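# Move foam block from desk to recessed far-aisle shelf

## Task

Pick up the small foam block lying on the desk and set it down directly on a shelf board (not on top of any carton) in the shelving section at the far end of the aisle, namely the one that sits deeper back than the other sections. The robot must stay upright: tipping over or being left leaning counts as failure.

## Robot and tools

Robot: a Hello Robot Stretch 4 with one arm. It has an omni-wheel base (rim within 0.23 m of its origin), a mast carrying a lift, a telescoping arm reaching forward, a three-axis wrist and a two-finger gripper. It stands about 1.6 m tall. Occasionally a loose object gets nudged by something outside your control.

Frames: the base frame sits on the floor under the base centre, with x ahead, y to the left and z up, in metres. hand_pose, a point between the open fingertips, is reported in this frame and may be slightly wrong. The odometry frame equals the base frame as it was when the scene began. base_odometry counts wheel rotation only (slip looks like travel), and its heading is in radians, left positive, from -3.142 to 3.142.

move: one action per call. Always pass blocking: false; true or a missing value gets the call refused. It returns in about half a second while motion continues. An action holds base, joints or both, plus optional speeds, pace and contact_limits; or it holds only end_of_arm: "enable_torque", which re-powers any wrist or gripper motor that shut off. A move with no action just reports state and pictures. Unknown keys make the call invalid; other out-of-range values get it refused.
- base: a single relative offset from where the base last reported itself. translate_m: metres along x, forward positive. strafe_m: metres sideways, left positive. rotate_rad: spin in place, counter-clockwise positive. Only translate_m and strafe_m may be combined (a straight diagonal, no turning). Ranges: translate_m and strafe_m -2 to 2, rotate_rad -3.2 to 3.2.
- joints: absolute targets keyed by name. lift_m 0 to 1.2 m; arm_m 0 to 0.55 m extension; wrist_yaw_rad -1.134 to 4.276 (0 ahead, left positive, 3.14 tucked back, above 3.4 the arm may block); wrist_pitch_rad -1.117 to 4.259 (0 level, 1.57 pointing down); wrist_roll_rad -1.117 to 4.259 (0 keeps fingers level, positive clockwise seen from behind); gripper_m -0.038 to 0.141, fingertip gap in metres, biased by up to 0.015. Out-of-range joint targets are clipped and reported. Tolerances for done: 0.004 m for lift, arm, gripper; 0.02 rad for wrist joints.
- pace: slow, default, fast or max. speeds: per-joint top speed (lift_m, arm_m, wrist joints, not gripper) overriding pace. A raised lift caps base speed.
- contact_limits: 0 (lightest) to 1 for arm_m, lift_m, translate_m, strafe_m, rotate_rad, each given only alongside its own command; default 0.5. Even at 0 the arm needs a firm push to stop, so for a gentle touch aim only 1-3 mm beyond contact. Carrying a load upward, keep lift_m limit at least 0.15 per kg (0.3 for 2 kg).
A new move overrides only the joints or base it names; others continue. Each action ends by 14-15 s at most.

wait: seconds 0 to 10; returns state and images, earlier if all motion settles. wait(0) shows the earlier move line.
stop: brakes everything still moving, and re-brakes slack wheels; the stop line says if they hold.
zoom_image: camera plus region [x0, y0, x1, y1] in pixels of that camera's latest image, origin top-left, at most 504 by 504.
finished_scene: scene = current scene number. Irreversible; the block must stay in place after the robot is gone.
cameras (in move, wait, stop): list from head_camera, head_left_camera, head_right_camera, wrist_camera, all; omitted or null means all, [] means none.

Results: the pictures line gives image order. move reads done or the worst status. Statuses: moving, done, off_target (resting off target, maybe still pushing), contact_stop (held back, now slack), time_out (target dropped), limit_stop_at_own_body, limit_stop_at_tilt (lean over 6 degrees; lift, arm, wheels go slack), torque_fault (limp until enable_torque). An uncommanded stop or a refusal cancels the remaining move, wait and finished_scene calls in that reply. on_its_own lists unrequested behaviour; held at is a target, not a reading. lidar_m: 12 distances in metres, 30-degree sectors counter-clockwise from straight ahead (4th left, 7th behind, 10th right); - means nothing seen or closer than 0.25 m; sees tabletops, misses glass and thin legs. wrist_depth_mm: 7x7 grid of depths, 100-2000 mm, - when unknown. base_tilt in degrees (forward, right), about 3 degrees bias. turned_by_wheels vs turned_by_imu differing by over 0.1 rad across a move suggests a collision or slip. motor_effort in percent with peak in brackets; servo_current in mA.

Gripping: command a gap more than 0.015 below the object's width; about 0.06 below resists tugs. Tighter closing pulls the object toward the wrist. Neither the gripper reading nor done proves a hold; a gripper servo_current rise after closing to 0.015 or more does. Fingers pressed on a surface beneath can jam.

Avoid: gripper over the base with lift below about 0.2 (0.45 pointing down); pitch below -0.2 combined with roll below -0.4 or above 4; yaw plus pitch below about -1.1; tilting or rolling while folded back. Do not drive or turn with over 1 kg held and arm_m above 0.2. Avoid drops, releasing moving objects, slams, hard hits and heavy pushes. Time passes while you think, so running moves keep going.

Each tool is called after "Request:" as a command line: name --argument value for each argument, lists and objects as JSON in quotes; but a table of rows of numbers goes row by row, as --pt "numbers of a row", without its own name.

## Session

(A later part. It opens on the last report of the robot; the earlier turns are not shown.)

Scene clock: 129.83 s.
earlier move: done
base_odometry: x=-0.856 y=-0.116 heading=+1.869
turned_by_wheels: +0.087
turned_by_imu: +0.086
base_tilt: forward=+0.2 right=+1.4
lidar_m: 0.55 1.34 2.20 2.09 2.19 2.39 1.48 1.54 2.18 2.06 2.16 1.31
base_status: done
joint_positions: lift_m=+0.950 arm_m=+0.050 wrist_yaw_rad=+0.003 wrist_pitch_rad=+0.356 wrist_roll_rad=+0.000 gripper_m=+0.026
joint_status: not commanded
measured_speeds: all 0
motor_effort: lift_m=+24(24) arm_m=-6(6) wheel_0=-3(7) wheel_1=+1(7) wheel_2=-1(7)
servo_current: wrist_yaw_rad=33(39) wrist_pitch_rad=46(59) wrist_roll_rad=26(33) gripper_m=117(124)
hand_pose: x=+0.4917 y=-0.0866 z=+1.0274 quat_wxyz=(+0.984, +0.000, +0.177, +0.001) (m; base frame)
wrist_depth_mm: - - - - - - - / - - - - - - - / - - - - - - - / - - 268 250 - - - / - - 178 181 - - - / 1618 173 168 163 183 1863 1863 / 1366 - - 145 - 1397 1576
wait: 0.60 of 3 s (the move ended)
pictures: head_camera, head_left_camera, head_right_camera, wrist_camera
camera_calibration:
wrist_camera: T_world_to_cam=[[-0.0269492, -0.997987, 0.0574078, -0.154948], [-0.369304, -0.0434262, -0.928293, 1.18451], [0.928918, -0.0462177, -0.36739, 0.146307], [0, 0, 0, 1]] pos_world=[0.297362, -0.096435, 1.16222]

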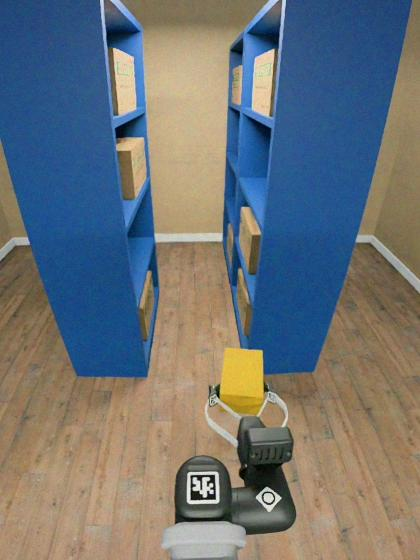

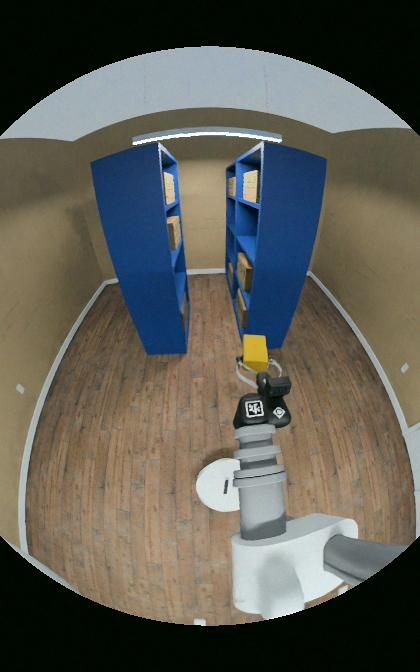

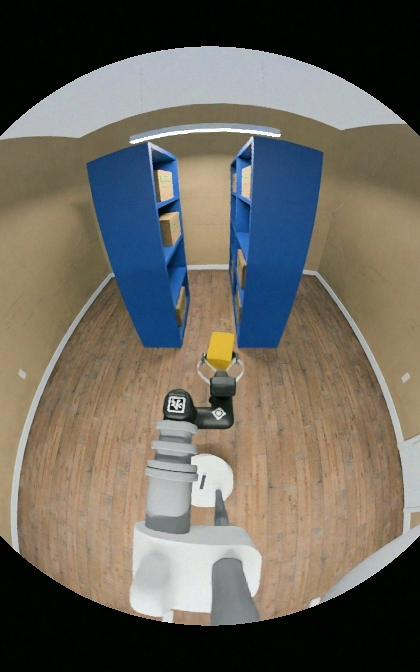

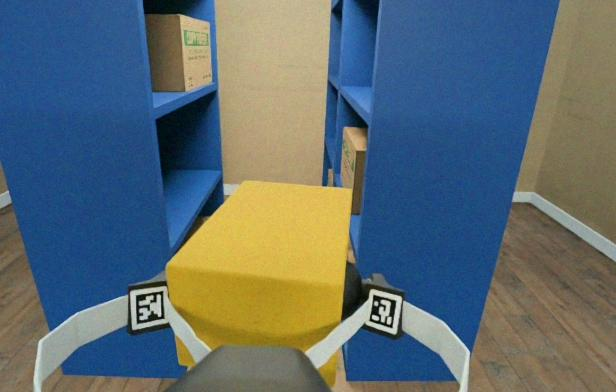

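Request:
move --base '{"rotate_rad": 0.04}' --blocking false --cameras '[]'

Request:
wait --seconds 1 --cameras '[]'

Request:
move --base '{"translate_m": 1.5, "strafe_m": -0.02}' --blocking false --pace "fast" --contact_limits '{"translate_m": 0.3}' --cameras '[]'

Request:
wait --seconds 7

Scene clock: 169.37 s.
move: moving
base_odometry: x=-0.856 y=-0.116 heading=+1.908
turned_by_wheels: +0.040
turned_by_imu: +0.038
base_tilt: forward=+0.3 right=+1.3
lidar_m: 0.53 1.33 2.17 2.12 2.23 1.55 1.48 1.56 2.14 2.05 2.19 1.31
base_status: rotate_rad moving
joint_positions: lift_m=+0.950 arm_m=+0.050 wrist_yaw_rad=+0.003 wrist_pitch_rad=+0.356 wrist_roll_rad=+0.000 gripper_m=+0.026
joint_status: not commanded
measured_speeds: all 0
motor_effort: lift_m=+24(24) arm_m=-6(6) wheel_0=-2(6) wheel_1=-4(4) wheel_2=+0(5)
servo_current: wrist_yaw_rad=46(46) wrist_pitch_rad=33(65) wrist_roll_rad=26(33) gripper_m=117(124)
hand_pose: x=+0.4917 y=-0.0866 z=+1.0274 quat_wxyz=(+0.984, +0.000, +0.177, +0.001) (m; base frame)
wrist_depth_mm: - - - - - - - / - - - - - - - / - - - - 1430 - - / - - 247 249 - - - / - - 178 181 - - - / 1661 172 167 163 183 1863 1863 / 1366 - - 145 - 1397 1537
pictures: none
No camera images: "cameras" was empty.

Scene clock: 169.47 s.
earlier move: done
base_odometry: x=-0.856 y=-0.116 heading=+1.908
turned_by_wheels: +0.000
turned_by_imu: +0.000
base_tilt: forward=+0.3 right=+1.5
lidar_m: 0.54 1.36 2.18 2.10 2.24 1.58 1.48 1.56 2.16 2.08 2.21 1.33
base_status: done
joint_positions: lift_m=+0.950 arm_m=+0.050 wrist_yaw_rad=+0.003 wrist_pitch_rad=+0.356 wrist_roll_rad=+0.000 gripper_m=+0.026
joint_status: not commanded
measured_speeds: all 0
motor_effort: lift_m=+24(24) arm_m=-6(6) wheel_0=-2(6) wheel_1=-2(4) wheel_2=+0(5)
servo_current: wrist_yaw_rad=33(46) wrist_pitch_rad=46(65) wrist_roll_rad=26(33) gripper_m=117(124)
hand_pose: x=+0.4917 y=-0.0866 z=+1.0274 quat_wxyz=(+0.984, +0.000, +0.177, +0.001) (m; base frame)
wrist_depth_mm: - - - - - - - / - - - - - - - / - - - - 1397 - - / - - 248 250 - - - / - - 178 181 - - - / 1661 172 167 163 183 1808 1808 / 1366 - - 145 - 1397 1576
wait: 0.10 of 1 s (the move ended)
pictures: none
No camera images: "cameras" was empty.

Scene clock: 169.97 s.
move: moving
base_odometry: x=-0.869 y=-0.078 heading=+1.909
turned_by_wheels: +0.000
turned_by_imu: +0.000
base_tilt: forward=+0.4 right=+1.5
lidar_m: 0.54 1.32 2.18 2.11 2.21 1.56 1.54 1.59 2.14 2.09 2.22 1.31
base_status: translate_m moving; strafe_m moving
joint_positions: lift_m=+0.950 arm_m=+0.050 wrist_yaw_rad=+0.003 wrist_pitch_rad=+0.356 wrist_roll_rad=+0.000 gripper_m=+0.026
joint_status: not commanded
measured_speeds: translate_m=+0.156 strafe_m=-0.004 rotate_rad=+0.003 lift_m=+0.000 arm_m=+0.000 wrist_yaw_rad=+0.000 wrist_pitch_rad=+0.000 wrist_roll_rad=+0.000
motor_effort: lift_m=+24(24) arm_m=-6(6) wheel_0=+6(7) wheel_1=+6(6) wheel_2=-11(11)
servo_current: wrist_yaw_rad=46(46) wrist_pitch_rad=46(52) wrist_roll_rad=26(33) gripper_m=111(124)
contact_limits: translate_m 0.3
hand_pose: x=+0.4917 y=-0.0866 z=+1.0274 quat_wxyz=(+0.984, +0.000, +0.177, +0.001) (m; base frame)
wrist_depth_mm: - - - - - - - / - - - - - - - / - - - - 1618 - - / - - 247 250 1098 - - / - - 178 181 - - - / 1618 172 167 163 183 1808 1863 / 1397 - - 145 - 145 1576
pictures: none
No camera images: "cameras" was empty.

Scene clock: 174.93 s.
earlier move: done
base_odometry: x=-1.334 y=+1.306 heading=+1.909
turned_by_wheels: +0.000
turned_by_imu: -0.002
base_tilt: forward=+0.4 right=+1.5
lidar_m: 0.54 0.36 0.29 0.27 0.29 3.25 3.86 3.07 0.29 0.25 0.29 0.44
base_status: done
joint_positions: lift_m=+0.950 arm_m=+0.050 wrist_yaw_rad=+0.003 wrist_pitch_rad=+0.356 wrist_roll_rad=+0.000 gripper_m=+0.026
joint_status: not commanded
measured_speeds: all 0
motor_effort: lift_m=+24(24) arm_m=-6(6) wheel_0=+1(8) wheel_1=+0(8) wheel_2=+3(12)
servo_current: wrist_yaw_rad=26(46) wrist_pitch_rad=59(72) wrist_roll_rad=26(33) gripper_m=117(130)
contact_limits: translate_m 0.3
hand_pose: x=+0.4917 y=-0.0866 z=+1.0274 quat_wxyz=(+0.984, +0.000, +0.177, +0.001) (m; base frame)
wrist_depth_mm: - - - - 1281 430 - / - - - - 1336 445 - / - 1464 - - 1366 473 - / - 1537 246 235 - 488 - / 504 1661 178 181 - 477 - / 504 172 167 163 183 - - / 138 1430 175 145 866 144 -
wait: 4.97 of 7 s (the move ended)
pictures: head_camera, head_left_camera, head_right_camera, wrist_camera
camera_calibration:
wrist_camera: T_world_to_cam=[[-0.0270421, -0.997982, 0.0574441, -0.154964], [-0.369308, -0.0434256, -0.928292, 1.18447], [0.928914, -0.0463176, -0.367388, 0.146389], [0, 0, 0, 1]] pos_world=[0.297262, -0.0964349, 1.16222]

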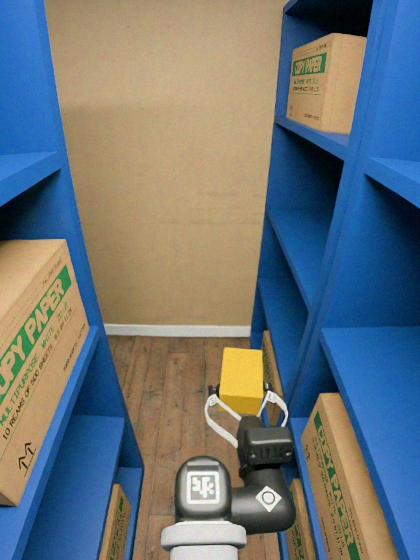

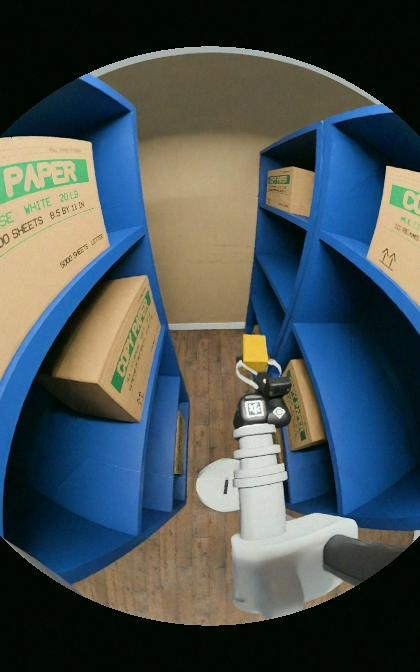

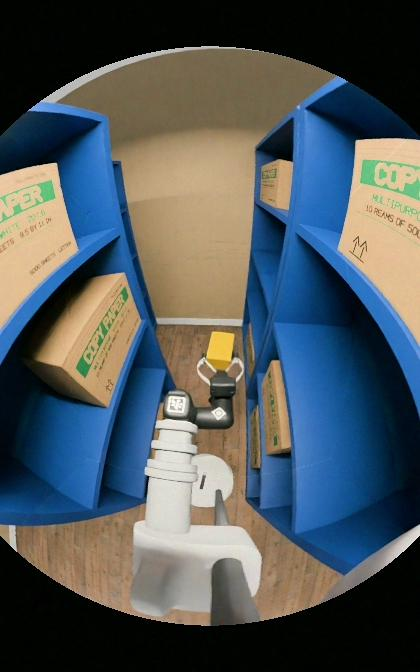

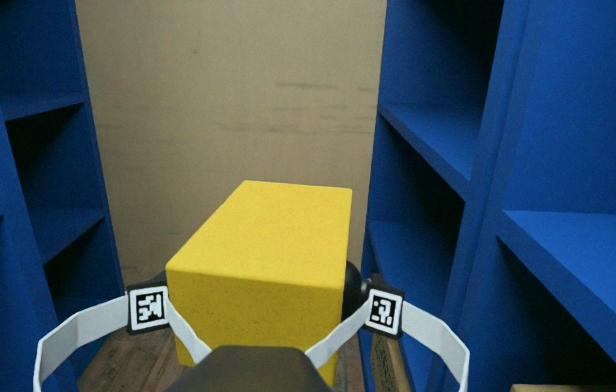

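Request:
move --base '{"translate_m": 1.0}' --joints '{"arm_m": 0.005, "lift_m": 1.0}' --blocking false --pace "fast" --contact_limits '{"translate_m": 0.3}' --cameras '[]'

Request:
wait --seconds 6

Scene clock: 202.67 s.
move: moving
base_odometry: x=-1.348 y=+1.344 heading=+1.909
turned_by_wheels: +0.000
turned_by_imu: -0.001
base_tilt: forward=+0.2 right=+1.3
lidar_m: 0.50 0.35 0.27 0.27 0.29 3.65 3.93 3.41 0.29 0.28 0.29 0.45
base_status: translate_m moving
joint_positions: lift_m=+0.996 arm_m=+0.006 wrist_yaw_rad=+0.003 wrist_pitch_rad=+0.356 wrist_roll_rad=+0.000 gripper_m=+0.026
joint_status: lift_m moving; arm_m moving
measured_speeds: translate_m=+0.156 strafe_m=+0.001 rotate_rad=+0.005 lift_m=+0.069 arm_m=-0.031 wrist_yaw_rad=+0.000 wrist_pitch_rad=+0.000 wrist_roll_rad=+0.000
motor_effort: lift_m=+23(28) arm_m=-8(10) wheel_0=+7(7) wheel_1=+7(7) wheel_2=-9(11)
servo_current: wrist_yaw_rad=39(39) wrist_pitch_rad=52(52) wrist_roll_rad=33(33) gripper_m=111(124)
contact_limits: translate_m 0.3
hand_pose: x=+0.4471 y=-0.0867 z=+1.0737 quat_wxyz=(+0.984, +0.000, +0.177, +0.001) (m; base frame)
wrist_depth_mm: - - - - 1281 433 - / 1308 - - - 1336 452 - / - - - - 1430 484 - / - 1464 245 234 - 500 - / - 1576 178 180 - 492 - / 504 173 167 163 183 525 - / - 1499 175 145 854 145 -
pictures: none
No camera images: "cameras" was empty.

Scene clock: 206.30 s.
earlier move: done
base_odometry: x=-1.666 y=+2.249 heading=+1.909
turned_by_wheels: +0.000
turned_by_imu: -0.002
base_tilt: forward=+0.4 right=+1.3
lidar_m: 0.56 0.67 0.75 0.70 0.35 0.38 1.14 0.46 0.32 0.29 0.31 0.48
base_status: done
joint_positions: lift_m=+1.000 arm_m=+0.005 wrist_yaw_rad=+0.003 wrist_pitch_rad=+0.356 wrist_roll_rad=+0.000 gripper_m=+0.026
joint_status: all done
measured_speeds: all 0
motor_effort: lift_m=+24(28) arm_m=-6(10) wheel_0=+1(8) wheel_1=+1(7) wheel_2=+1(12)
servo_current: wrist_yaw_rad=33(46) wrist_pitch_rad=39(59) wrist_roll_rad=26(33) gripper_m=111(124)
contact_limits: translate_m 0.3
hand_pose: x=+0.4467 y=-0.0867 z=+1.0774 quat_wxyz=(+0.984, +0.000, +0.177, +0.001) (m; base frame)
wrist_depth_mm: 413 404 404 404 402 399 368 / 433 430 427 427 424 421 373 / 455 455 449 449 445 445 397 / - 473 469 250 466 466 413 / - - 178 181 - 455 427 / - 172 167 163 183 477 370 / - - - 145 - 500 512
wait: 3.63 of 6 s (the move ended)
pictures: head_camera, head_left_camera, head_right_camera, wrist_camera
camera_calibration:
wrist_camera: T_world_to_cam=[[-0.0270421, -0.997982, 0.0574441, -0.159054], [-0.369308, -0.0434256, -0.928292, 1.21427], [0.928914, -0.0463176, -0.367388, 0.20656], [0, 0, 0, 1]] pos_world=[0.252262, -0.0964349, 1.21222]

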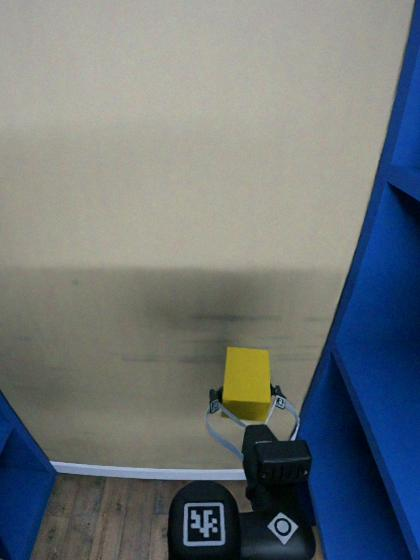

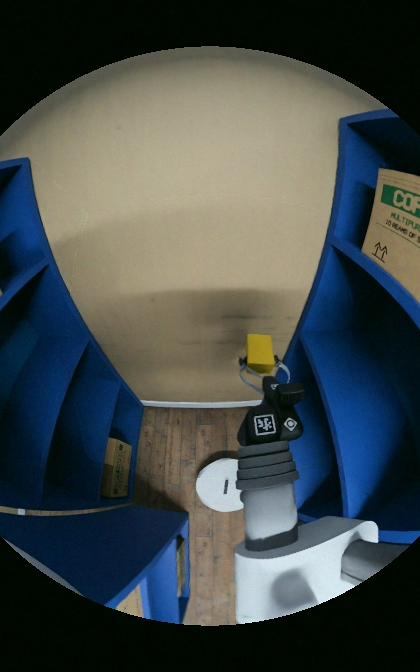

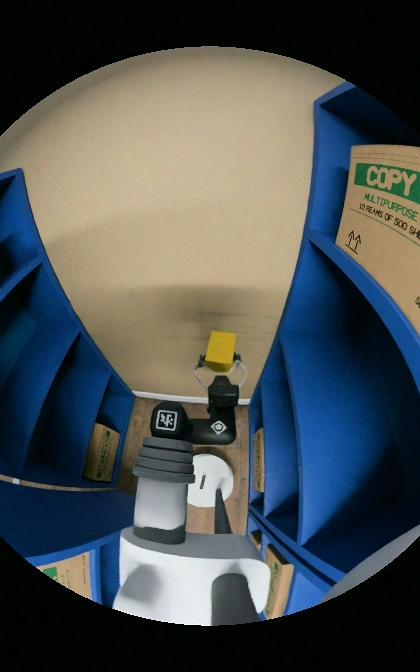

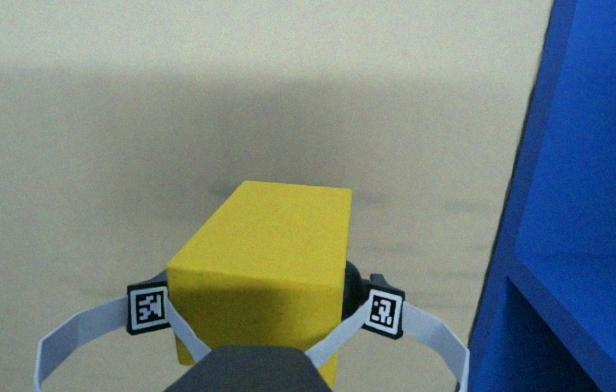

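Request:
move --base '{"rotate_rad": 1.57}' --blocking false --cameras '[]'

Request:
wait --seconds 4

Scene clock: 211.77 s.
move: moving
base_odometry: x=-1.666 y=+2.249 heading=+2.118
turned_by_wheels: +0.209
turned_by_imu: +0.205
base_tilt: forward=+0.3 right=+1.4
lidar_m: 0.50 0.78 0.69 0.53 0.35 0.54 0.78 0.38 0.29 0.31 0.36 0.64
base_status: rotate_rad moving
joint_positions: lift_m=+1.000 arm_m=+0.005 wrist_yaw_rad=+0.003 wrist_pitch_rad=+0.356 wrist_roll_rad=+0.000 gripper_m=+0.026
joint_status: not commanded
measured_speeds: translate_m=+0.000 strafe_m=+0.000 rotate_rad=+0.804 lift_m=+0.000 arm_m=+0.000 wrist_yaw_rad=+0.000 wrist_pitch_rad=+0.000 wrist_roll_rad=+0.000
motor_effort: lift_m=+24(24) arm_m=-6(6) wheel_0=-8(8) wheel_1=-5(6) wheel_2=-5(6)
servo_current: wrist_yaw_rad=33(46) wrist_pitch_rad=46(59) wrist_roll_rad=33(33) gripper_m=111(124)
hand_pose: x=+0.4467 y=-0.0867 z=+1.0774 quat_wxyz=(+0.984, +0.000, +0.177, +0.001) (m; base frame)
wrist_depth_mm: 462 439 421 399 384 368 355 / - 462 442 421 404 387 373 / - - 462 449 427 407 392 / - - 247 250 449 427 410 / - - 178 181 466 452 436 / - 173 167 163 183 469 462 / - - - 145 - - -
pictures: none
No camera images: "cameras" was empty.

Scene clock: 213.53 s.
earlier move: done
base_odometry: x=-1.666 y=+2.249 heading=-2.805
turned_by_wheels: +1.360
turned_by_imu: +1.343
base_tilt: forward=+0.4 right=+1.3
lidar_m: 0.69 0.36 0.40 1.11 0.44 0.35 0.31 0.35 0.47 0.65 0.69 0.74
base_status: done
joint_positions: lift_m=+1.000 arm_m=+0.005 wrist_yaw_rad=+0.003 wrist_pitch_rad=+0.356 wrist_roll_rad=+0.000 gripper_m=+0.026
joint_status: not commanded
measured_speeds: all 0
motor_effort: lift_m=+23(24) arm_m=-6(6) wheel_0=-3(8) wheel_1=-1(7) wheel_2=-1(8)
servo_current: wrist_yaw_rad=26(46) wrist_pitch_rad=52(59) wrist_roll_rad=20(33) gripper_m=124(124)
hand_pose: x=+0.4467 y=-0.0867 z=+1.0774 quat_wxyz=(+0.984, +0.000, +0.177, +0.001) (m; base frame)
wrist_depth_mm: 439 508 - - - - - / 459 512 - - - - - / 480 521 - - - - - / 484 525 246 234 - - - / 488 - 178 181 - - - / 466 173 167 163 182 1025 - / 445 - - 145 - 146 -
wait: 1.77 of 4 s (the move ended)
pictures: head_camera, head_left_camera, head_right_camera, wrist_camera
camera_calibration:
wrist_camera: T_world_to_cam=[[-0.0270421, -0.997982, 0.0574441, -0.159059], [-0.369308, -0.0434256, -0.928292, 1.21436], [0.928914, -0.0463176, -0.367388, 0.206596], [0, 0, 0, 1]] pos_world=[0.252262, -0.0964349, 1.21232]

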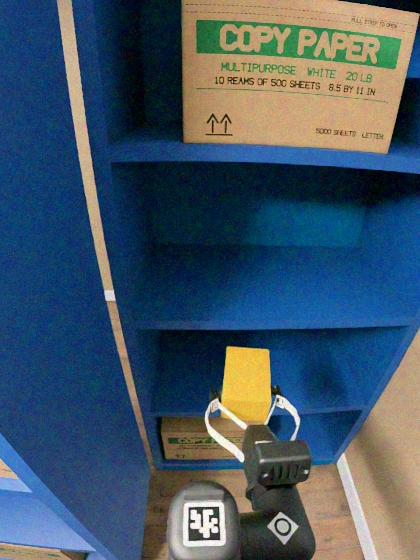

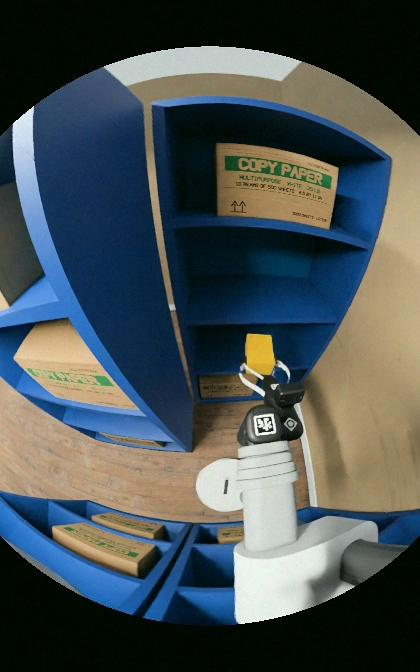

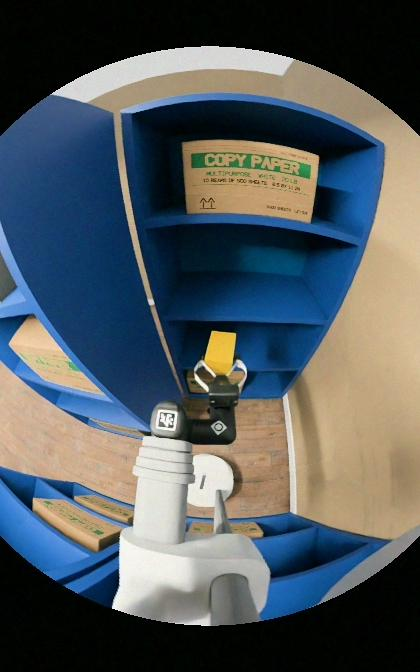

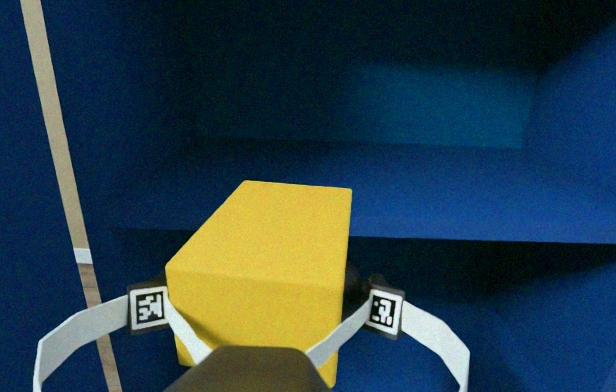

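Request:
move --base '{"strafe_m": -0.08}' --joints '{"lift_m": 1.06}' --blocking false --cameras '[]'

Request:
wait --seconds 1.5 --cameras '[]'

Request:
move --joints '{"arm_m": 0.4}' --contact_limits '{"arm_m": 0.1}' --blocking false --cameras '[]'

Request:
wait --seconds 3 --cameras '["wrist_camera","head_camera"]'

Scene clock: 225.97 s.
move: moving
base_odometry: x=-1.678 y=+2.284 heading=-2.805
turned_by_wheels: +0.000
turned_by_imu: -0.001
base_tilt: forward=+0.3 right=+1.6
lidar_m: 0.69 0.38 0.38 1.09 0.46 0.34 0.31 0.34 0.47 0.61 0.65 0.72
base_status: strafe_m moving
joint_positions: lift_m=+1.038 arm_m=+0.005 wrist_yaw_rad=+0.003 wrist_pitch_rad=+0.356 wrist_roll_rad=+0.000 gripper_m=+0.026
joint_status: lift_m moving
measured_speeds: translate_m=+0.000 strafe_m=-0.143 rotate_rad=-0.003 lift_m=+0.121 arm_m=+0.000 wrist_yaw_rad=+0.000 wrist_pitch_rad=+0.000 wrist_roll_rad=+0.000
motor_effort: lift_m=+26(27) arm_m=-6(6) wheel_0=+9(10) wheel_1=-8(10) wheel_2=+0(1)
servo_current: wrist_yaw_rad=33(39) wrist_pitch_rad=46(65) wrist_roll_rad=33(33) gripper_m=117(124)
hand_pose: x=+0.4467 y=-0.0867 z=+1.1153 quat_wxyz=(+0.984, +0.000, +0.177, +0.001) (m; base frame)
wrist_depth_mm: 452 - - - - - - / 473 - - - - - - / 492 - - - - 946 - / 517 - 246 234 - - - / 535 - 178 181 - - - / 484 172 167 163 183 - - / 484 - - 145 - - -
pictures: none
No camera images: "cameras" was empty.

Scene clock: 226.80 s.
earlier move: done
base_odometry: x=-1.692 y=+2.325 heading=-2.805
turned_by_wheels: +0.000
turned_by_imu: +0.000
base_tilt: forward=+0.3 right=+1.4
lidar_m: 0.69 0.43 0.39 1.08 0.49 0.35 0.29 0.35 0.48 0.57 0.63 0.74
base_status: done
joint_positions: lift_m=+1.060 arm_m=+0.005 wrist_yaw_rad=+0.003 wrist_pitch_rad=+0.356 wrist_roll_rad=+0.000 gripper_m=+0.026
joint_status: all done
measured_speeds: all 0
motor_effort: lift_m=+24(27) arm_m=-6(6) wheel_0=+2(10) wheel_1=-1(10) wheel_2=+0(1)
servo_current: wrist_yaw_rad=39(46) wrist_pitch_rad=46(65) wrist_roll_rad=26(33) gripper_m=111(124)
hand_pose: x=+0.4467 y=-0.0867 z=+1.1373 quat_wxyz=(+0.984, +0.000, +0.177, +0.001) (m; base frame)
wrist_depth_mm: 504 - - - - - - / 484 - - - - 904 - / 492 - - - - - - / 517 - 246 234 - - - / - - 178 180 - - - / - 172 167 163 183 - - / - - - 145 - 146 -
wait: 0.83 of 1.5 s (the move ended)
pictures: none
No camera images: "cameras" was empty.

Scene clock: 227.30 s.
move: moving
base_odometry: x=-1.692 y=+2.325 heading=-2.805
turned_by_wheels: +0.000
turned_by_imu: +0.000
base_tilt: forward=+0.3 right=+1.3
lidar_m: 0.55 0.42 0.41 1.11 0.47 0.33 0.31 0.37 0.46 0.59 0.60 0.73
base_status: not commanded
joint_positions: lift_m=+1.060 arm_m=+0.057 wrist_yaw_rad=+0.003 wrist_pitch_rad=+0.356 wrist_roll_rad=+0.000 gripper_m=+0.026
joint_status: arm_m moving
measured_speeds: translate_m=+0.000 strafe_m=+0.000 rotate_rad=+0.000 lift_m=+0.000 arm_m=+0.198 wrist_yaw_rad=+0.000 wrist_pitch_rad=+0.000 wrist_roll_rad=+0.000
motor_effort: lift_m=+24(24) arm_m=+6(9) wheel_0=+2(2) wheel_1=-1(1) wheel_2=+0(0)
servo_current: wrist_yaw_rad=39(46) wrist_pitch_rad=59(65) wrist_roll_rad=26(33) gripper_m=117(124)
contact_limits: arm_m 0.1
hand_pose: x=+0.4987 y=-0.0867 z=+1.1373 quat_wxyz=(+0.984, +0.000, +0.177, +0.001) (m; base frame)
wrist_depth_mm: 504 - - - - - - / 484 - - - - 854 - / 492 - - - - - - / 496 - 246 235 - - - / 500 - 178 181 - - - / 521 172 167 163 183 - - / - - - 145 - 146 -
pictures: none
No camera images: "cameras" was empty.

Scene clock: 229.07 s.
earlier move: done
base_odometry: x=-1.692 y=+2.325 heading=-2.805
turned_by_wheels: +0.000
turned_by_imu: +0.000
base_tilt: forward=+0.2 right=+1.3
lidar_m: 0.68 0.46 0.39 1.12 0.47 0.34 0.31 0.35 0.47 0.58 0.61 0.71
base_status: not commanded
joint_positions: lift_m=+1.060 arm_m=+0.400 wrist_yaw_rad=+0.003 wrist_pitch_rad=+0.356 wrist_roll_rad=+0.000 gripper_m=+0.026
joint_status: all done
measured_speeds: all 0
motor_effort: lift_m=+24(24) arm_m=+6(10) wheel_0=+2(2) wheel_1=-1(1) wheel_2=+0(0)
servo_current: wrist_yaw_rad=26(46) wrist_pitch_rad=52(65) wrist_roll_rad=26(33) gripper_m=117(130)
contact_limits: arm_m 0.1
hand_pose: x=+0.8412 y=-0.0867 z=+1.1373 quat_wxyz=(+0.984, +0.000, +0.177, +0.001) (m; base frame)
wrist_depth_mm: 488 492 492 488 492 492 488 / 508 521 521 521 512 517 517 / 500 549 554 554 544 544 544 / 504 585 569 251 580 574 574 / 480 - 178 181 - - - / 407 174 167 163 184 436 433 / 324 340 175 145 351 340 368
wait: 1.77 of 3 s (the move ended)
pictures: head_camera, wrist_camera
camera_calibration:
wrist_camera: T_world_to_cam=[[-0.0270421, -0.997982, 0.0574441, -0.151829], [-0.369308, -0.0434256, -0.928292, 1.4157], [0.928914, -0.0463176, -0.367388, -0.137946], [0, 0, 0, 1]] pos_world=[0.646862, -0.0964349, 1.27222]

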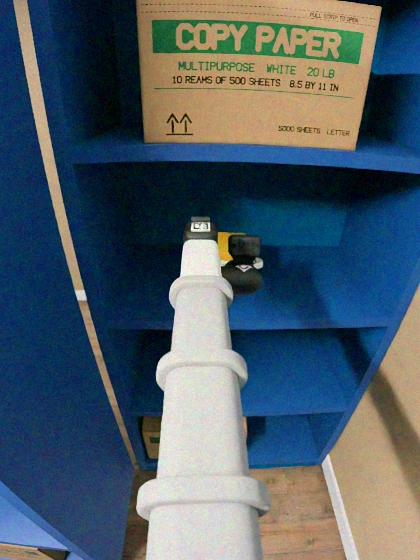

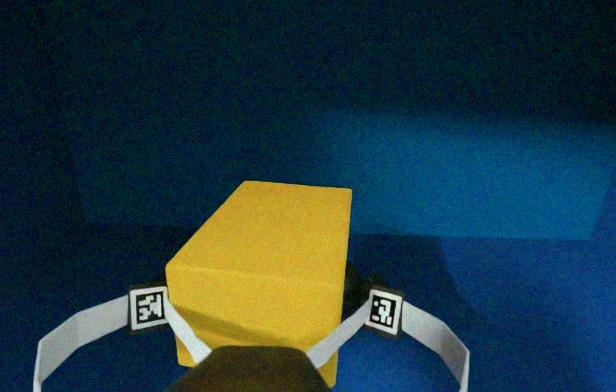

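Request:
move --joints '{"lift_m": 0.962}' --speeds '{"lift_m": 0.15}' --contact_limits '{"lift_m": 0.15}' --blocking false --cameras '[]'

Request:
wait --seconds 2 --cameras '["wrist_camera", "head_camera"]'

Scene clock: 237.97 s.
move: moving
base_odometry: x=-1.692 y=+2.325 heading=-2.805
turned_by_wheels: +0.000
turned_by_imu: -0.001
base_tilt: forward=+0.4 right=+1.2
lidar_m: 0.69 0.45 0.40 1.12 0.43 0.31 0.33 0.36 0.45 0.58 0.63 0.72
base_status: not commanded
joint_positions: lift_m=+1.021 arm_m=+0.400 wrist_yaw_rad=+0.003 wrist_pitch_rad=+0.356 wrist_roll_rad=+0.000 gripper_m=+0.026
joint_status: lift_m moving
measured_speeds: translate_m=+0.000 strafe_m=+0.000 rotate_rad=+0.000 lift_m=-0.149 arm_m=+0.000 wrist_yaw_rad=+0.000 wrist_pitch_rad=+0.000 wrist_roll_rad=+0.000
motor_effort: lift_m=+13(22) arm_m=+6(6) wheel_0=+2(2) wheel_1=-1(1) wheel_2=+0(0)
servo_current: wrist_yaw_rad=39(46) wrist_pitch_rad=52(59) wrist_roll_rad=33(33) gripper_m=124(124)
contact_limits: arm_m 0.1; lift_m 0.15
hand_pose: x=+0.8412 y=-0.0867 z=+1.0989 quat_wxyz=(+0.984, +0.000, +0.177, +0.001) (m; base frame)
wrist_depth_mm: 484 492 492 492 492 488 488 / 512 521 517 521 517 517 512 / 500 554 549 544 549 549 539 / 500 574 569 251 574 580 574 / 430 436 178 181 459 439 - / 355 174 167 164 186 382 384 / 283 298 175 145 310 298 322
pictures: none
No camera images: "cameras" was empty.

Scene clock: 238.90 s.
earlier move: done
base_odometry: x=-1.692 y=+2.325 heading=-2.805
turned_by_wheels: +0.000
turned_by_imu: +0.000
base_tilt: forward=+0.3 right=+1.4
lidar_m: 0.69 0.43 0.41 1.08 0.47 0.36 0.32 0.35 0.47 0.56 0.60 0.73
base_status: not commanded
joint_positions: lift_m=+0.962 arm_m=+0.400 wrist_yaw_rad=+0.003 wrist_pitch_rad=+0.356 wrist_roll_rad=+0.000 gripper_m=+0.026
joint_status: all done
measured_speeds: all 0
motor_effort: lift_m=+14(22) arm_m=+6(6) wheel_0=+2(2) wheel_1=-1(1) wheel_2=+0(0)
servo_current: wrist_yaw_rad=39(46) wrist_pitch_rad=52(59) wrist_roll_rad=33(33) gripper_m=111(124)
contact_limits: arm_m 0.1; lift_m 0.15
hand_pose: x=+0.8412 y=-0.0867 z=+1.0402 quat_wxyz=(+0.984, +0.000, +0.177, +0.001) (m; base frame)
wrist_depth_mm: 492 492 496 492 492 488 488 / 512 521 517 521 517 512 512 / 500 549 549 549 549 544 544 / 427 433 267 248 462 569 564 / 334 342 178 181 357 364 366 / 264 174 167 163 187 281 283 / 208 221 175 145 229 220 238
wait: 0.93 of 2 s (the move ended)
pictures: head_camera, wrist_camera
camera_calibration:
wrist_camera: T_world_to_cam=[[-0.0270421, -0.997982, 0.0574441, -0.146246], [-0.369308, -0.0434256, -0.928292, 1.32547], [0.928914, -0.0463176, -0.367388, -0.173657], [0, 0, 0, 1]] pos_world=[0.646862, -0.0964349, 1.17502]

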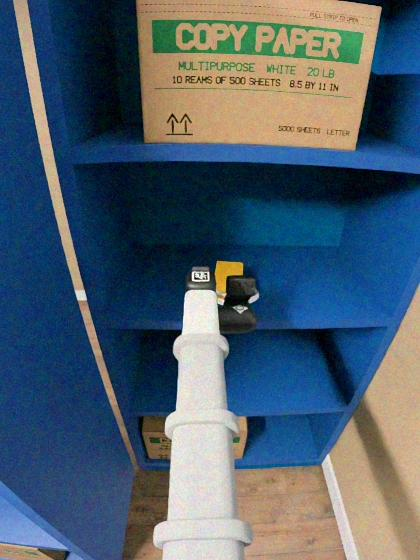

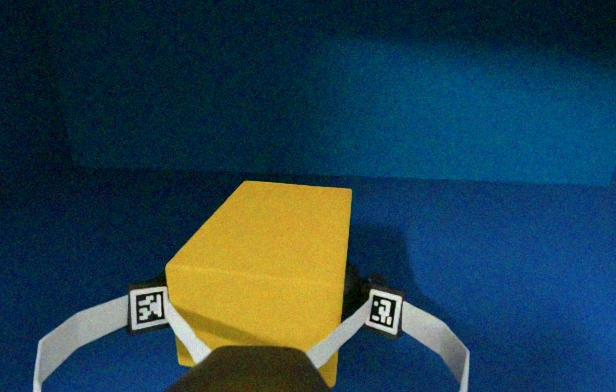

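Request:
move --joints '{"lift_m": 0.955}' --speeds '{"lift_m": 0.05}' --contact_limits '{"lift_m": 0.15}' --blocking false --cameras '[]'

Request:
wait --seconds 1 --cameras '["wrist_camera"]'

Scene clock: 247.00 s.
move: moving
base_odometry: x=-1.692 y=+2.325 heading=-2.805
turned_by_wheels: +0.000
turned_by_imu: -0.001
base_tilt: forward=+0.3 right=+1.3
lidar_m: 0.68 0.45 0.42 1.11 0.45 0.33 0.32 0.36 0.46 0.56 0.61 0.73
base_status: not commanded
joint_positions: lift_m=+0.955 arm_m=+0.400 wrist_yaw_rad=+0.003 wrist_pitch_rad=+0.356 wrist_roll_rad=+0.000 gripper_m=+0.026
joint_status: lift_m moving
measured_speeds: all 0
motor_effort: lift_m=+15(15) arm_m=+6(6) wheel_0=+2(2) wheel_1=-1(1) wheel_2=+0(0)
servo_current: wrist_yaw_rad=33(46) wrist_pitch_rad=39(59) wrist_roll_rad=33(33) gripper_m=117(130)
contact_limits: arm_m 0.1; lift_m 0.15
hand_pose: x=+0.8412 y=-0.0867 z=+1.0332 quat_wxyz=(+0.984, +0.000, +0.177, +0.001) (m; base frame)
wrist_depth_mm: 484 492 492 492 488 484 492 / 508 525 517 521 512 517 512 / 500 549 549 544 544 544 539 / 413 415 394 234 442 449 459 / 322 325 178 181 345 347 351 / 253 175 167 163 187 271 271 / 200 211 175 145 219 213 229
pictures: none
No camera images: "cameras" was empty.

Scene clock: 247.10 s.
earlier move: done
base_odometry: x=-1.692 y=+2.325 heading=-2.805
turned_by_wheels: +0.000
turned_by_imu: +0.000
base_tilt: forward=+0.4 right=+1.4
lidar_m: 0.69 0.45 0.42 1.09 0.46 0.35 0.32 0.34 0.44 0.58 0.62 0.73
base_status: not commanded
joint_positions: lift_m=+0.955 arm_m=+0.400 wrist_yaw_rad=+0.003 wrist_pitch_rad=+0.356 wrist_roll_rad=+0.000 gripper_m=+0.026
joint_status: all done
measured_speeds: all 0
motor_effort: lift_m=+14(15) arm_m=+6(6) wheel_0=+2(2) wheel_1=-1(1) wheel_2=+0(0)
servo_current: wrist_yaw_rad=33(46) wrist_pitch_rad=39(59) wrist_roll_rad=26(33) gripper_m=117(130)
contact_limits: arm_m 0.1; lift_m 0.15
hand_pose: x=+0.8412 y=-0.0867 z=+1.0332 quat_wxyz=(+0.984, +0.000, +0.177, +0.001) (m; base frame)
wrist_depth_mm: 488 492 492 492 492 488 492 / 508 521 517 521 517 512 512 / 500 554 549 549 544 544 544 / 413 418 397 235 442 449 459 / 322 327 178 181 345 347 349 / 253 175 167 164 186 272 271 / 200 211 175 145 219 212 229
wait: 0.10 of 1 s (the move ended)
pictures: wrist_camera
camera_calibration:
wrist_camera: T_world_to_cam=[[-0.0270421, -0.997982, 0.0574441, -0.145849], [-0.369308, -0.0434256, -0.928292, 1.31906], [0.928914, -0.0463176, -0.367388, -0.176192], [0, 0, 0, 1]] pos_world=[0.646862, -0.0964349, 1.16812]

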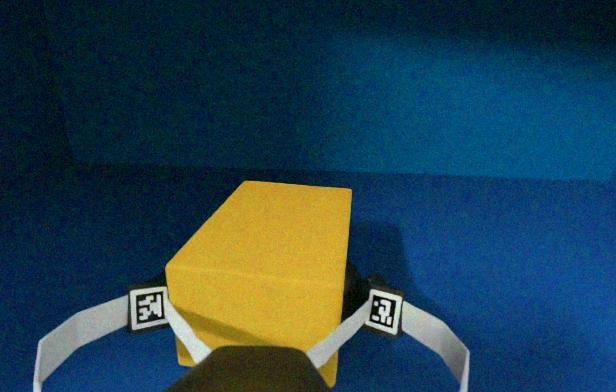

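Request:
move --joints '{"lift_m": 0.95}' --speeds '{"lift_m": 0.05}' --contact_limits '{"lift_m": 0.15}' --blocking false --cameras '["wrist_camera"]'

Request:
move --joints '{"gripper_m": 0.135}' --blocking false --cameras '[]'

Request:
wait --seconds 2 --cameras '["wrist_camera"]'

Request:
move --joints '{"arm_m": 0.2}' --blocking false --cameras '[]'

Request:
wait --seconds 2 --cameras '["wrist_camera"]'

Scene clock: 254.33 s.
move: moving
base_odometry: x=-1.692 y=+2.325 heading=-2.805
turned_by_wheels: +0.000
turned_by_imu: -0.001
base_tilt: forward=+0.4 right=+1.3
lidar_m: 0.69 0.44 0.40 1.08 0.48 0.35 0.32 0.36 0.43 0.58 0.60 0.72
base_status: not commanded
joint_positions: lift_m=+0.950 arm_m=+0.400 wrist_yaw_rad=+0.003 wrist_pitch_rad=+0.356 wrist_roll_rad=+0.000 gripper_m=+0.026
joint_status: lift_m moving
measured_speeds: all 0
motor_effort: lift_m=+15(16) arm_m=+6(6) wheel_0=+2(2) wheel_1=-1(1) wheel_2=+0(0)
servo_current: wrist_yaw_rad=33(39) wrist_pitch_rad=46(59) wrist_roll_rad=26(33) gripper_m=117(124)
contact_limits: arm_m 0.1; lift_m 0.15
hand_pose: x=+0.8413 y=-0.0867 z=+1.0282 quat_wxyz=(+0.984, +0.000, +0.177, +0.001) (m; base frame)
wrist_depth_mm: 492 496 492 492 492 488 492 / 508 521 517 517 517 517 512 / 496 554 549 544 549 544 544 / 421 404 384 234 430 436 449 / 310 317 178 181 334 340 343 / 246 173 167 163 186 263 264 / 195 206 - 145 212 206 223
pictures: wrist_camera
camera_calibration:
wrist_camera: T_world_to_cam=[[-0.0270421, -0.997982, 0.0574441, -0.145556], [-0.369308, -0.0434256, -0.928292, 1.31433], [0.928914, -0.0463176, -0.367388, -0.178065], [0, 0, 0, 1]] pos_world=[0.646862, -0.0964349, 1.16302]

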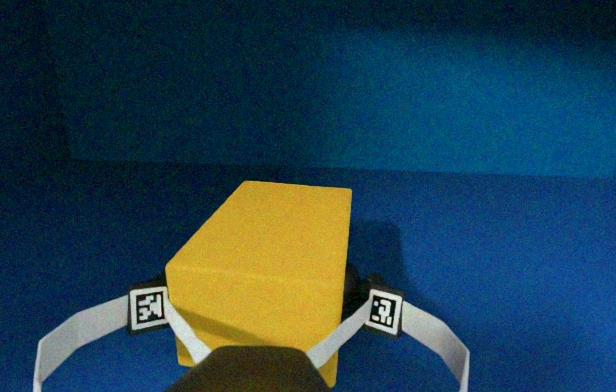

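Scene clock: 254.83 s.
move: moving
base_odometry: x=-1.692 y=+2.325 heading=-2.805
turned_by_wheels: +0.000
turned_by_imu: +0.000
base_tilt: forward=+0.3 right=+1.5
lidar_m: 0.68 0.43 0.41 1.10 0.46 0.34 0.32 0.35 0.46 0.56 0.59 0.73
base_status: not commanded
joint_positions: lift_m=+0.950 arm_m=+0.400 wrist_yaw_rad=+0.003 wrist_pitch_rad=+0.356 wrist_roll_rad=+0.000 gripper_m=+0.046
joint_status: gripper_m moving; the others done
measured_speeds: all 0
motor_effort: lift_m=+14(14) arm_m=+6(6) wheel_0=+2(2) wheel_1=-1(1) wheel_2=+0(0)
servo_current: wrist_yaw_rad=33(46) wrist_pitch_rad=52(52) wrist_roll_rad=26(33) gripper_m=33(111)
contact_limits: arm_m 0.1; lift_m 0.15
hand_pose: x=+0.8413 y=-0.0867 z=+1.0282 quat_wxyz=(+0.984, +0.000, +0.177, +0.001) (m; base frame)
wrist_depth_mm: 484 492 492 492 488 488 488 / 508 521 517 521 517 517 512 / 496 549 549 549 549 539 544 / 424 404 273 238 427 436 449 / 312 317 181 185 334 338 342 / 244 189 173 169 189 262 264 / 201 206 180 175 211 214 223
pictures: none
No camera images: "cameras" was empty.

Scene clock: 256.33 s.
earlier move: done
base_odometry: x=-1.692 y=+2.325 heading=-2.805
turned_by_wheels: +0.000
turned_by_imu: +0.000
base_tilt: forward=+0.4 right=+1.3
lidar_m: 0.70 0.44 0.40 1.12 0.47 0.34 0.32 0.35 0.47 0.57 0.60 0.71
base_status: not commanded
joint_positions: lift_m=+0.950 arm_m=+0.400 wrist_yaw_rad=+0.003 wrist_pitch_rad=+0.356 wrist_roll_rad=+0.000 gripper_m=+0.135
joint_status: all done
measured_speeds: all 0
motor_effort: lift_m=+14(14) arm_m=+6(6) wheel_0=+2(2) wheel_1=-1(1) wheel_2=+0(0)
servo_current: wrist_yaw_rad=33(46) wrist_pitch_rad=46(59) wrist_roll_rad=33(39) gripper_m=46(130)
contact_limits: arm_m 0.1; lift_m 0.15
hand_pose: x=+0.8413 y=-0.0867 z=+1.0282 quat_wxyz=(+0.984, +0.000, +0.177, +0.001) (m; base frame)
wrist_depth_mm: 492 496 492 492 492 488 496 / 508 517 521 517 517 517 512 / 504 549 549 549 544 544 549 / 424 407 413 270 433 436 449 / 312 322 220 210 332 338 342 / 245 198 186 180 204 264 265 / 208 206 206 135 213 215 224
wait: 1.50 of 2 s (the move ended)
pictures: wrist_camera
camera_calibration:
wrist_camera: T_world_to_cam=[[-0.0270421, -0.997982, 0.0574441, -0.145556], [-0.369308, -0.0434256, -0.928292, 1.31433], [0.928914, -0.0463176, -0.367388, -0.178065], [0, 0, 0, 1]] pos_world=[0.646862, -0.0964349, 1.16302]

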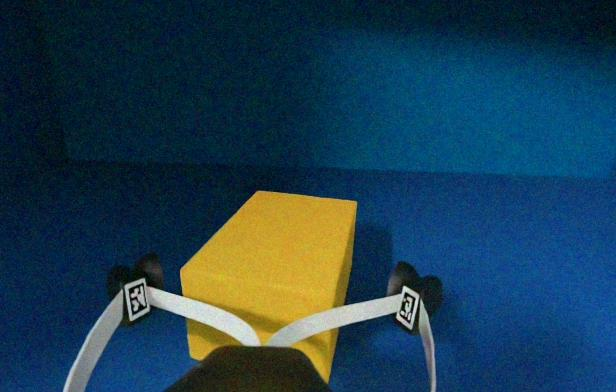

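Scene clock: 256.83 s.
move: moving
base_odometry: x=-1.692 y=+2.325 heading=-2.805
turned_by_wheels: +0.000
turned_by_imu: +0.000
base_tilt: forward=+0.3 right=+1.4
lidar_m: 0.69 0.44 0.41 1.10 0.44 0.34 0.31 0.32 0.46 0.57 0.60 0.73
base_status: not commanded
joint_positions: lift_m=+0.950 arm_m=+0.348 wrist_yaw_rad=+0.003 wrist_pitch_rad=+0.356 wrist_roll_rad=+0.000 gripper_m=+0.135
joint_status: arm_m moving
measured_speeds: translate_m=+0.000 strafe_m=+0.000 rotate_rad=+0.000 lift_m=+0.000 arm_m=-0.198 wrist_yaw_rad=+0.000 wrist_pitch_rad=+0.000 wrist_roll_rad=+0.000
motor_effort: lift_m=+14(14) arm_m=-6(10) wheel_0=+2(2) wheel_1=-1(1) wheel_2=+0(0)
servo_current: wrist_yaw_rad=39(39) wrist_pitch_rad=39(52) wrist_roll_rad=26(26) gripper_m=33(52)
contact_limits: lift_m 0.15
hand_pose: x=+0.7892 y=-0.0867 z=+1.0282 quat_wxyz=(+0.984, +0.000, +0.177, +0.001) (m; base frame)
wrist_depth_mm: 488 535 535 530 525 525 525 / 492 564 564 554 559 554 559 / 496 591 597 591 591 591 585 / 424 407 387 287 430 439 445 / 312 322 234 224 334 340 343 / 247 198 235 233 204 265 265 / 209 206 216 135 213 214 224
pictures: none
No camera images: "cameras" was empty.

Scene clock: 258.03 s.
earlier move: done
base_odometry: x=-1.692 y=+2.325 heading=-2.805
turned_by_wheels: +0.000
turned_by_imu: +0.000
base_tilt: forward=+0.5 right=+1.4
lidar_m: 0.70 0.46 0.41 1.08 0.46 0.33 0.30 0.34 0.47 0.58 0.59 0.73
base_status: not commanded
joint_positions: lift_m=+0.950 arm_m=+0.200 wrist_yaw_rad=+0.003 wrist_pitch_rad=+0.356 wrist_roll_rad=+0.000 gripper_m=+0.135
joint_status: all done
measured_speeds: all 0
motor_effort: lift_m=+14(14) arm_m=-6(10) wheel_0=+2(2) wheel_1=-1(1) wheel_2=+0(0)
servo_current: wrist_yaw_rad=46(46) wrist_pitch_rad=52(59) wrist_roll_rad=26(33) gripper_m=46(52)
contact_limits: lift_m 0.15
hand_pose: x=+0.6417 y=-0.0867 z=+1.0282 quat_wxyz=(+0.984, +0.000, +0.177, +0.001) (m; base frame)
wrist_depth_mm: 500 676 676 683 676 676 676 / 484 715 707 715 715 715 715 / 488 - 732 473 750 750 707 / 424 407 392 384 430 439 445 / 332 332 332 332 336 340 345 / 496 187 171 - 195 866 - / 496 741 - - 741 778 -
wait: 1.20 of 2 s (the move ended)
pictures: wrist_camera
camera_calibration:
wrist_camera: T_world_to_cam=[[-0.0270421, -0.997982, 0.0574441, -0.150951], [-0.369308, -0.0434256, -0.928292, 1.24065], [0.928914, -0.0463176, -0.367388, 0.00725302], [0, 0, 0, 1]] pos_world=[0.447362, -0.0964349, 1.16302]

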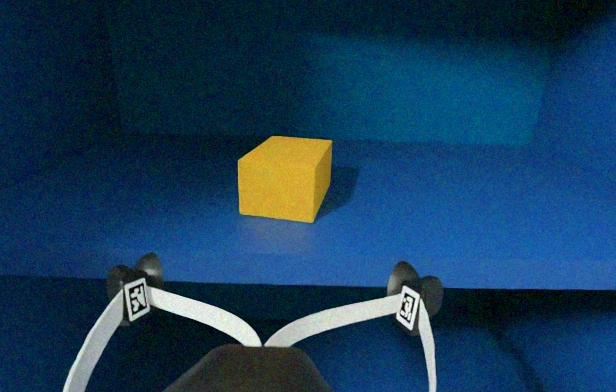

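Resting on the shelf.

Request:
finished_scene --scene 1

The scene is finished: the task was done.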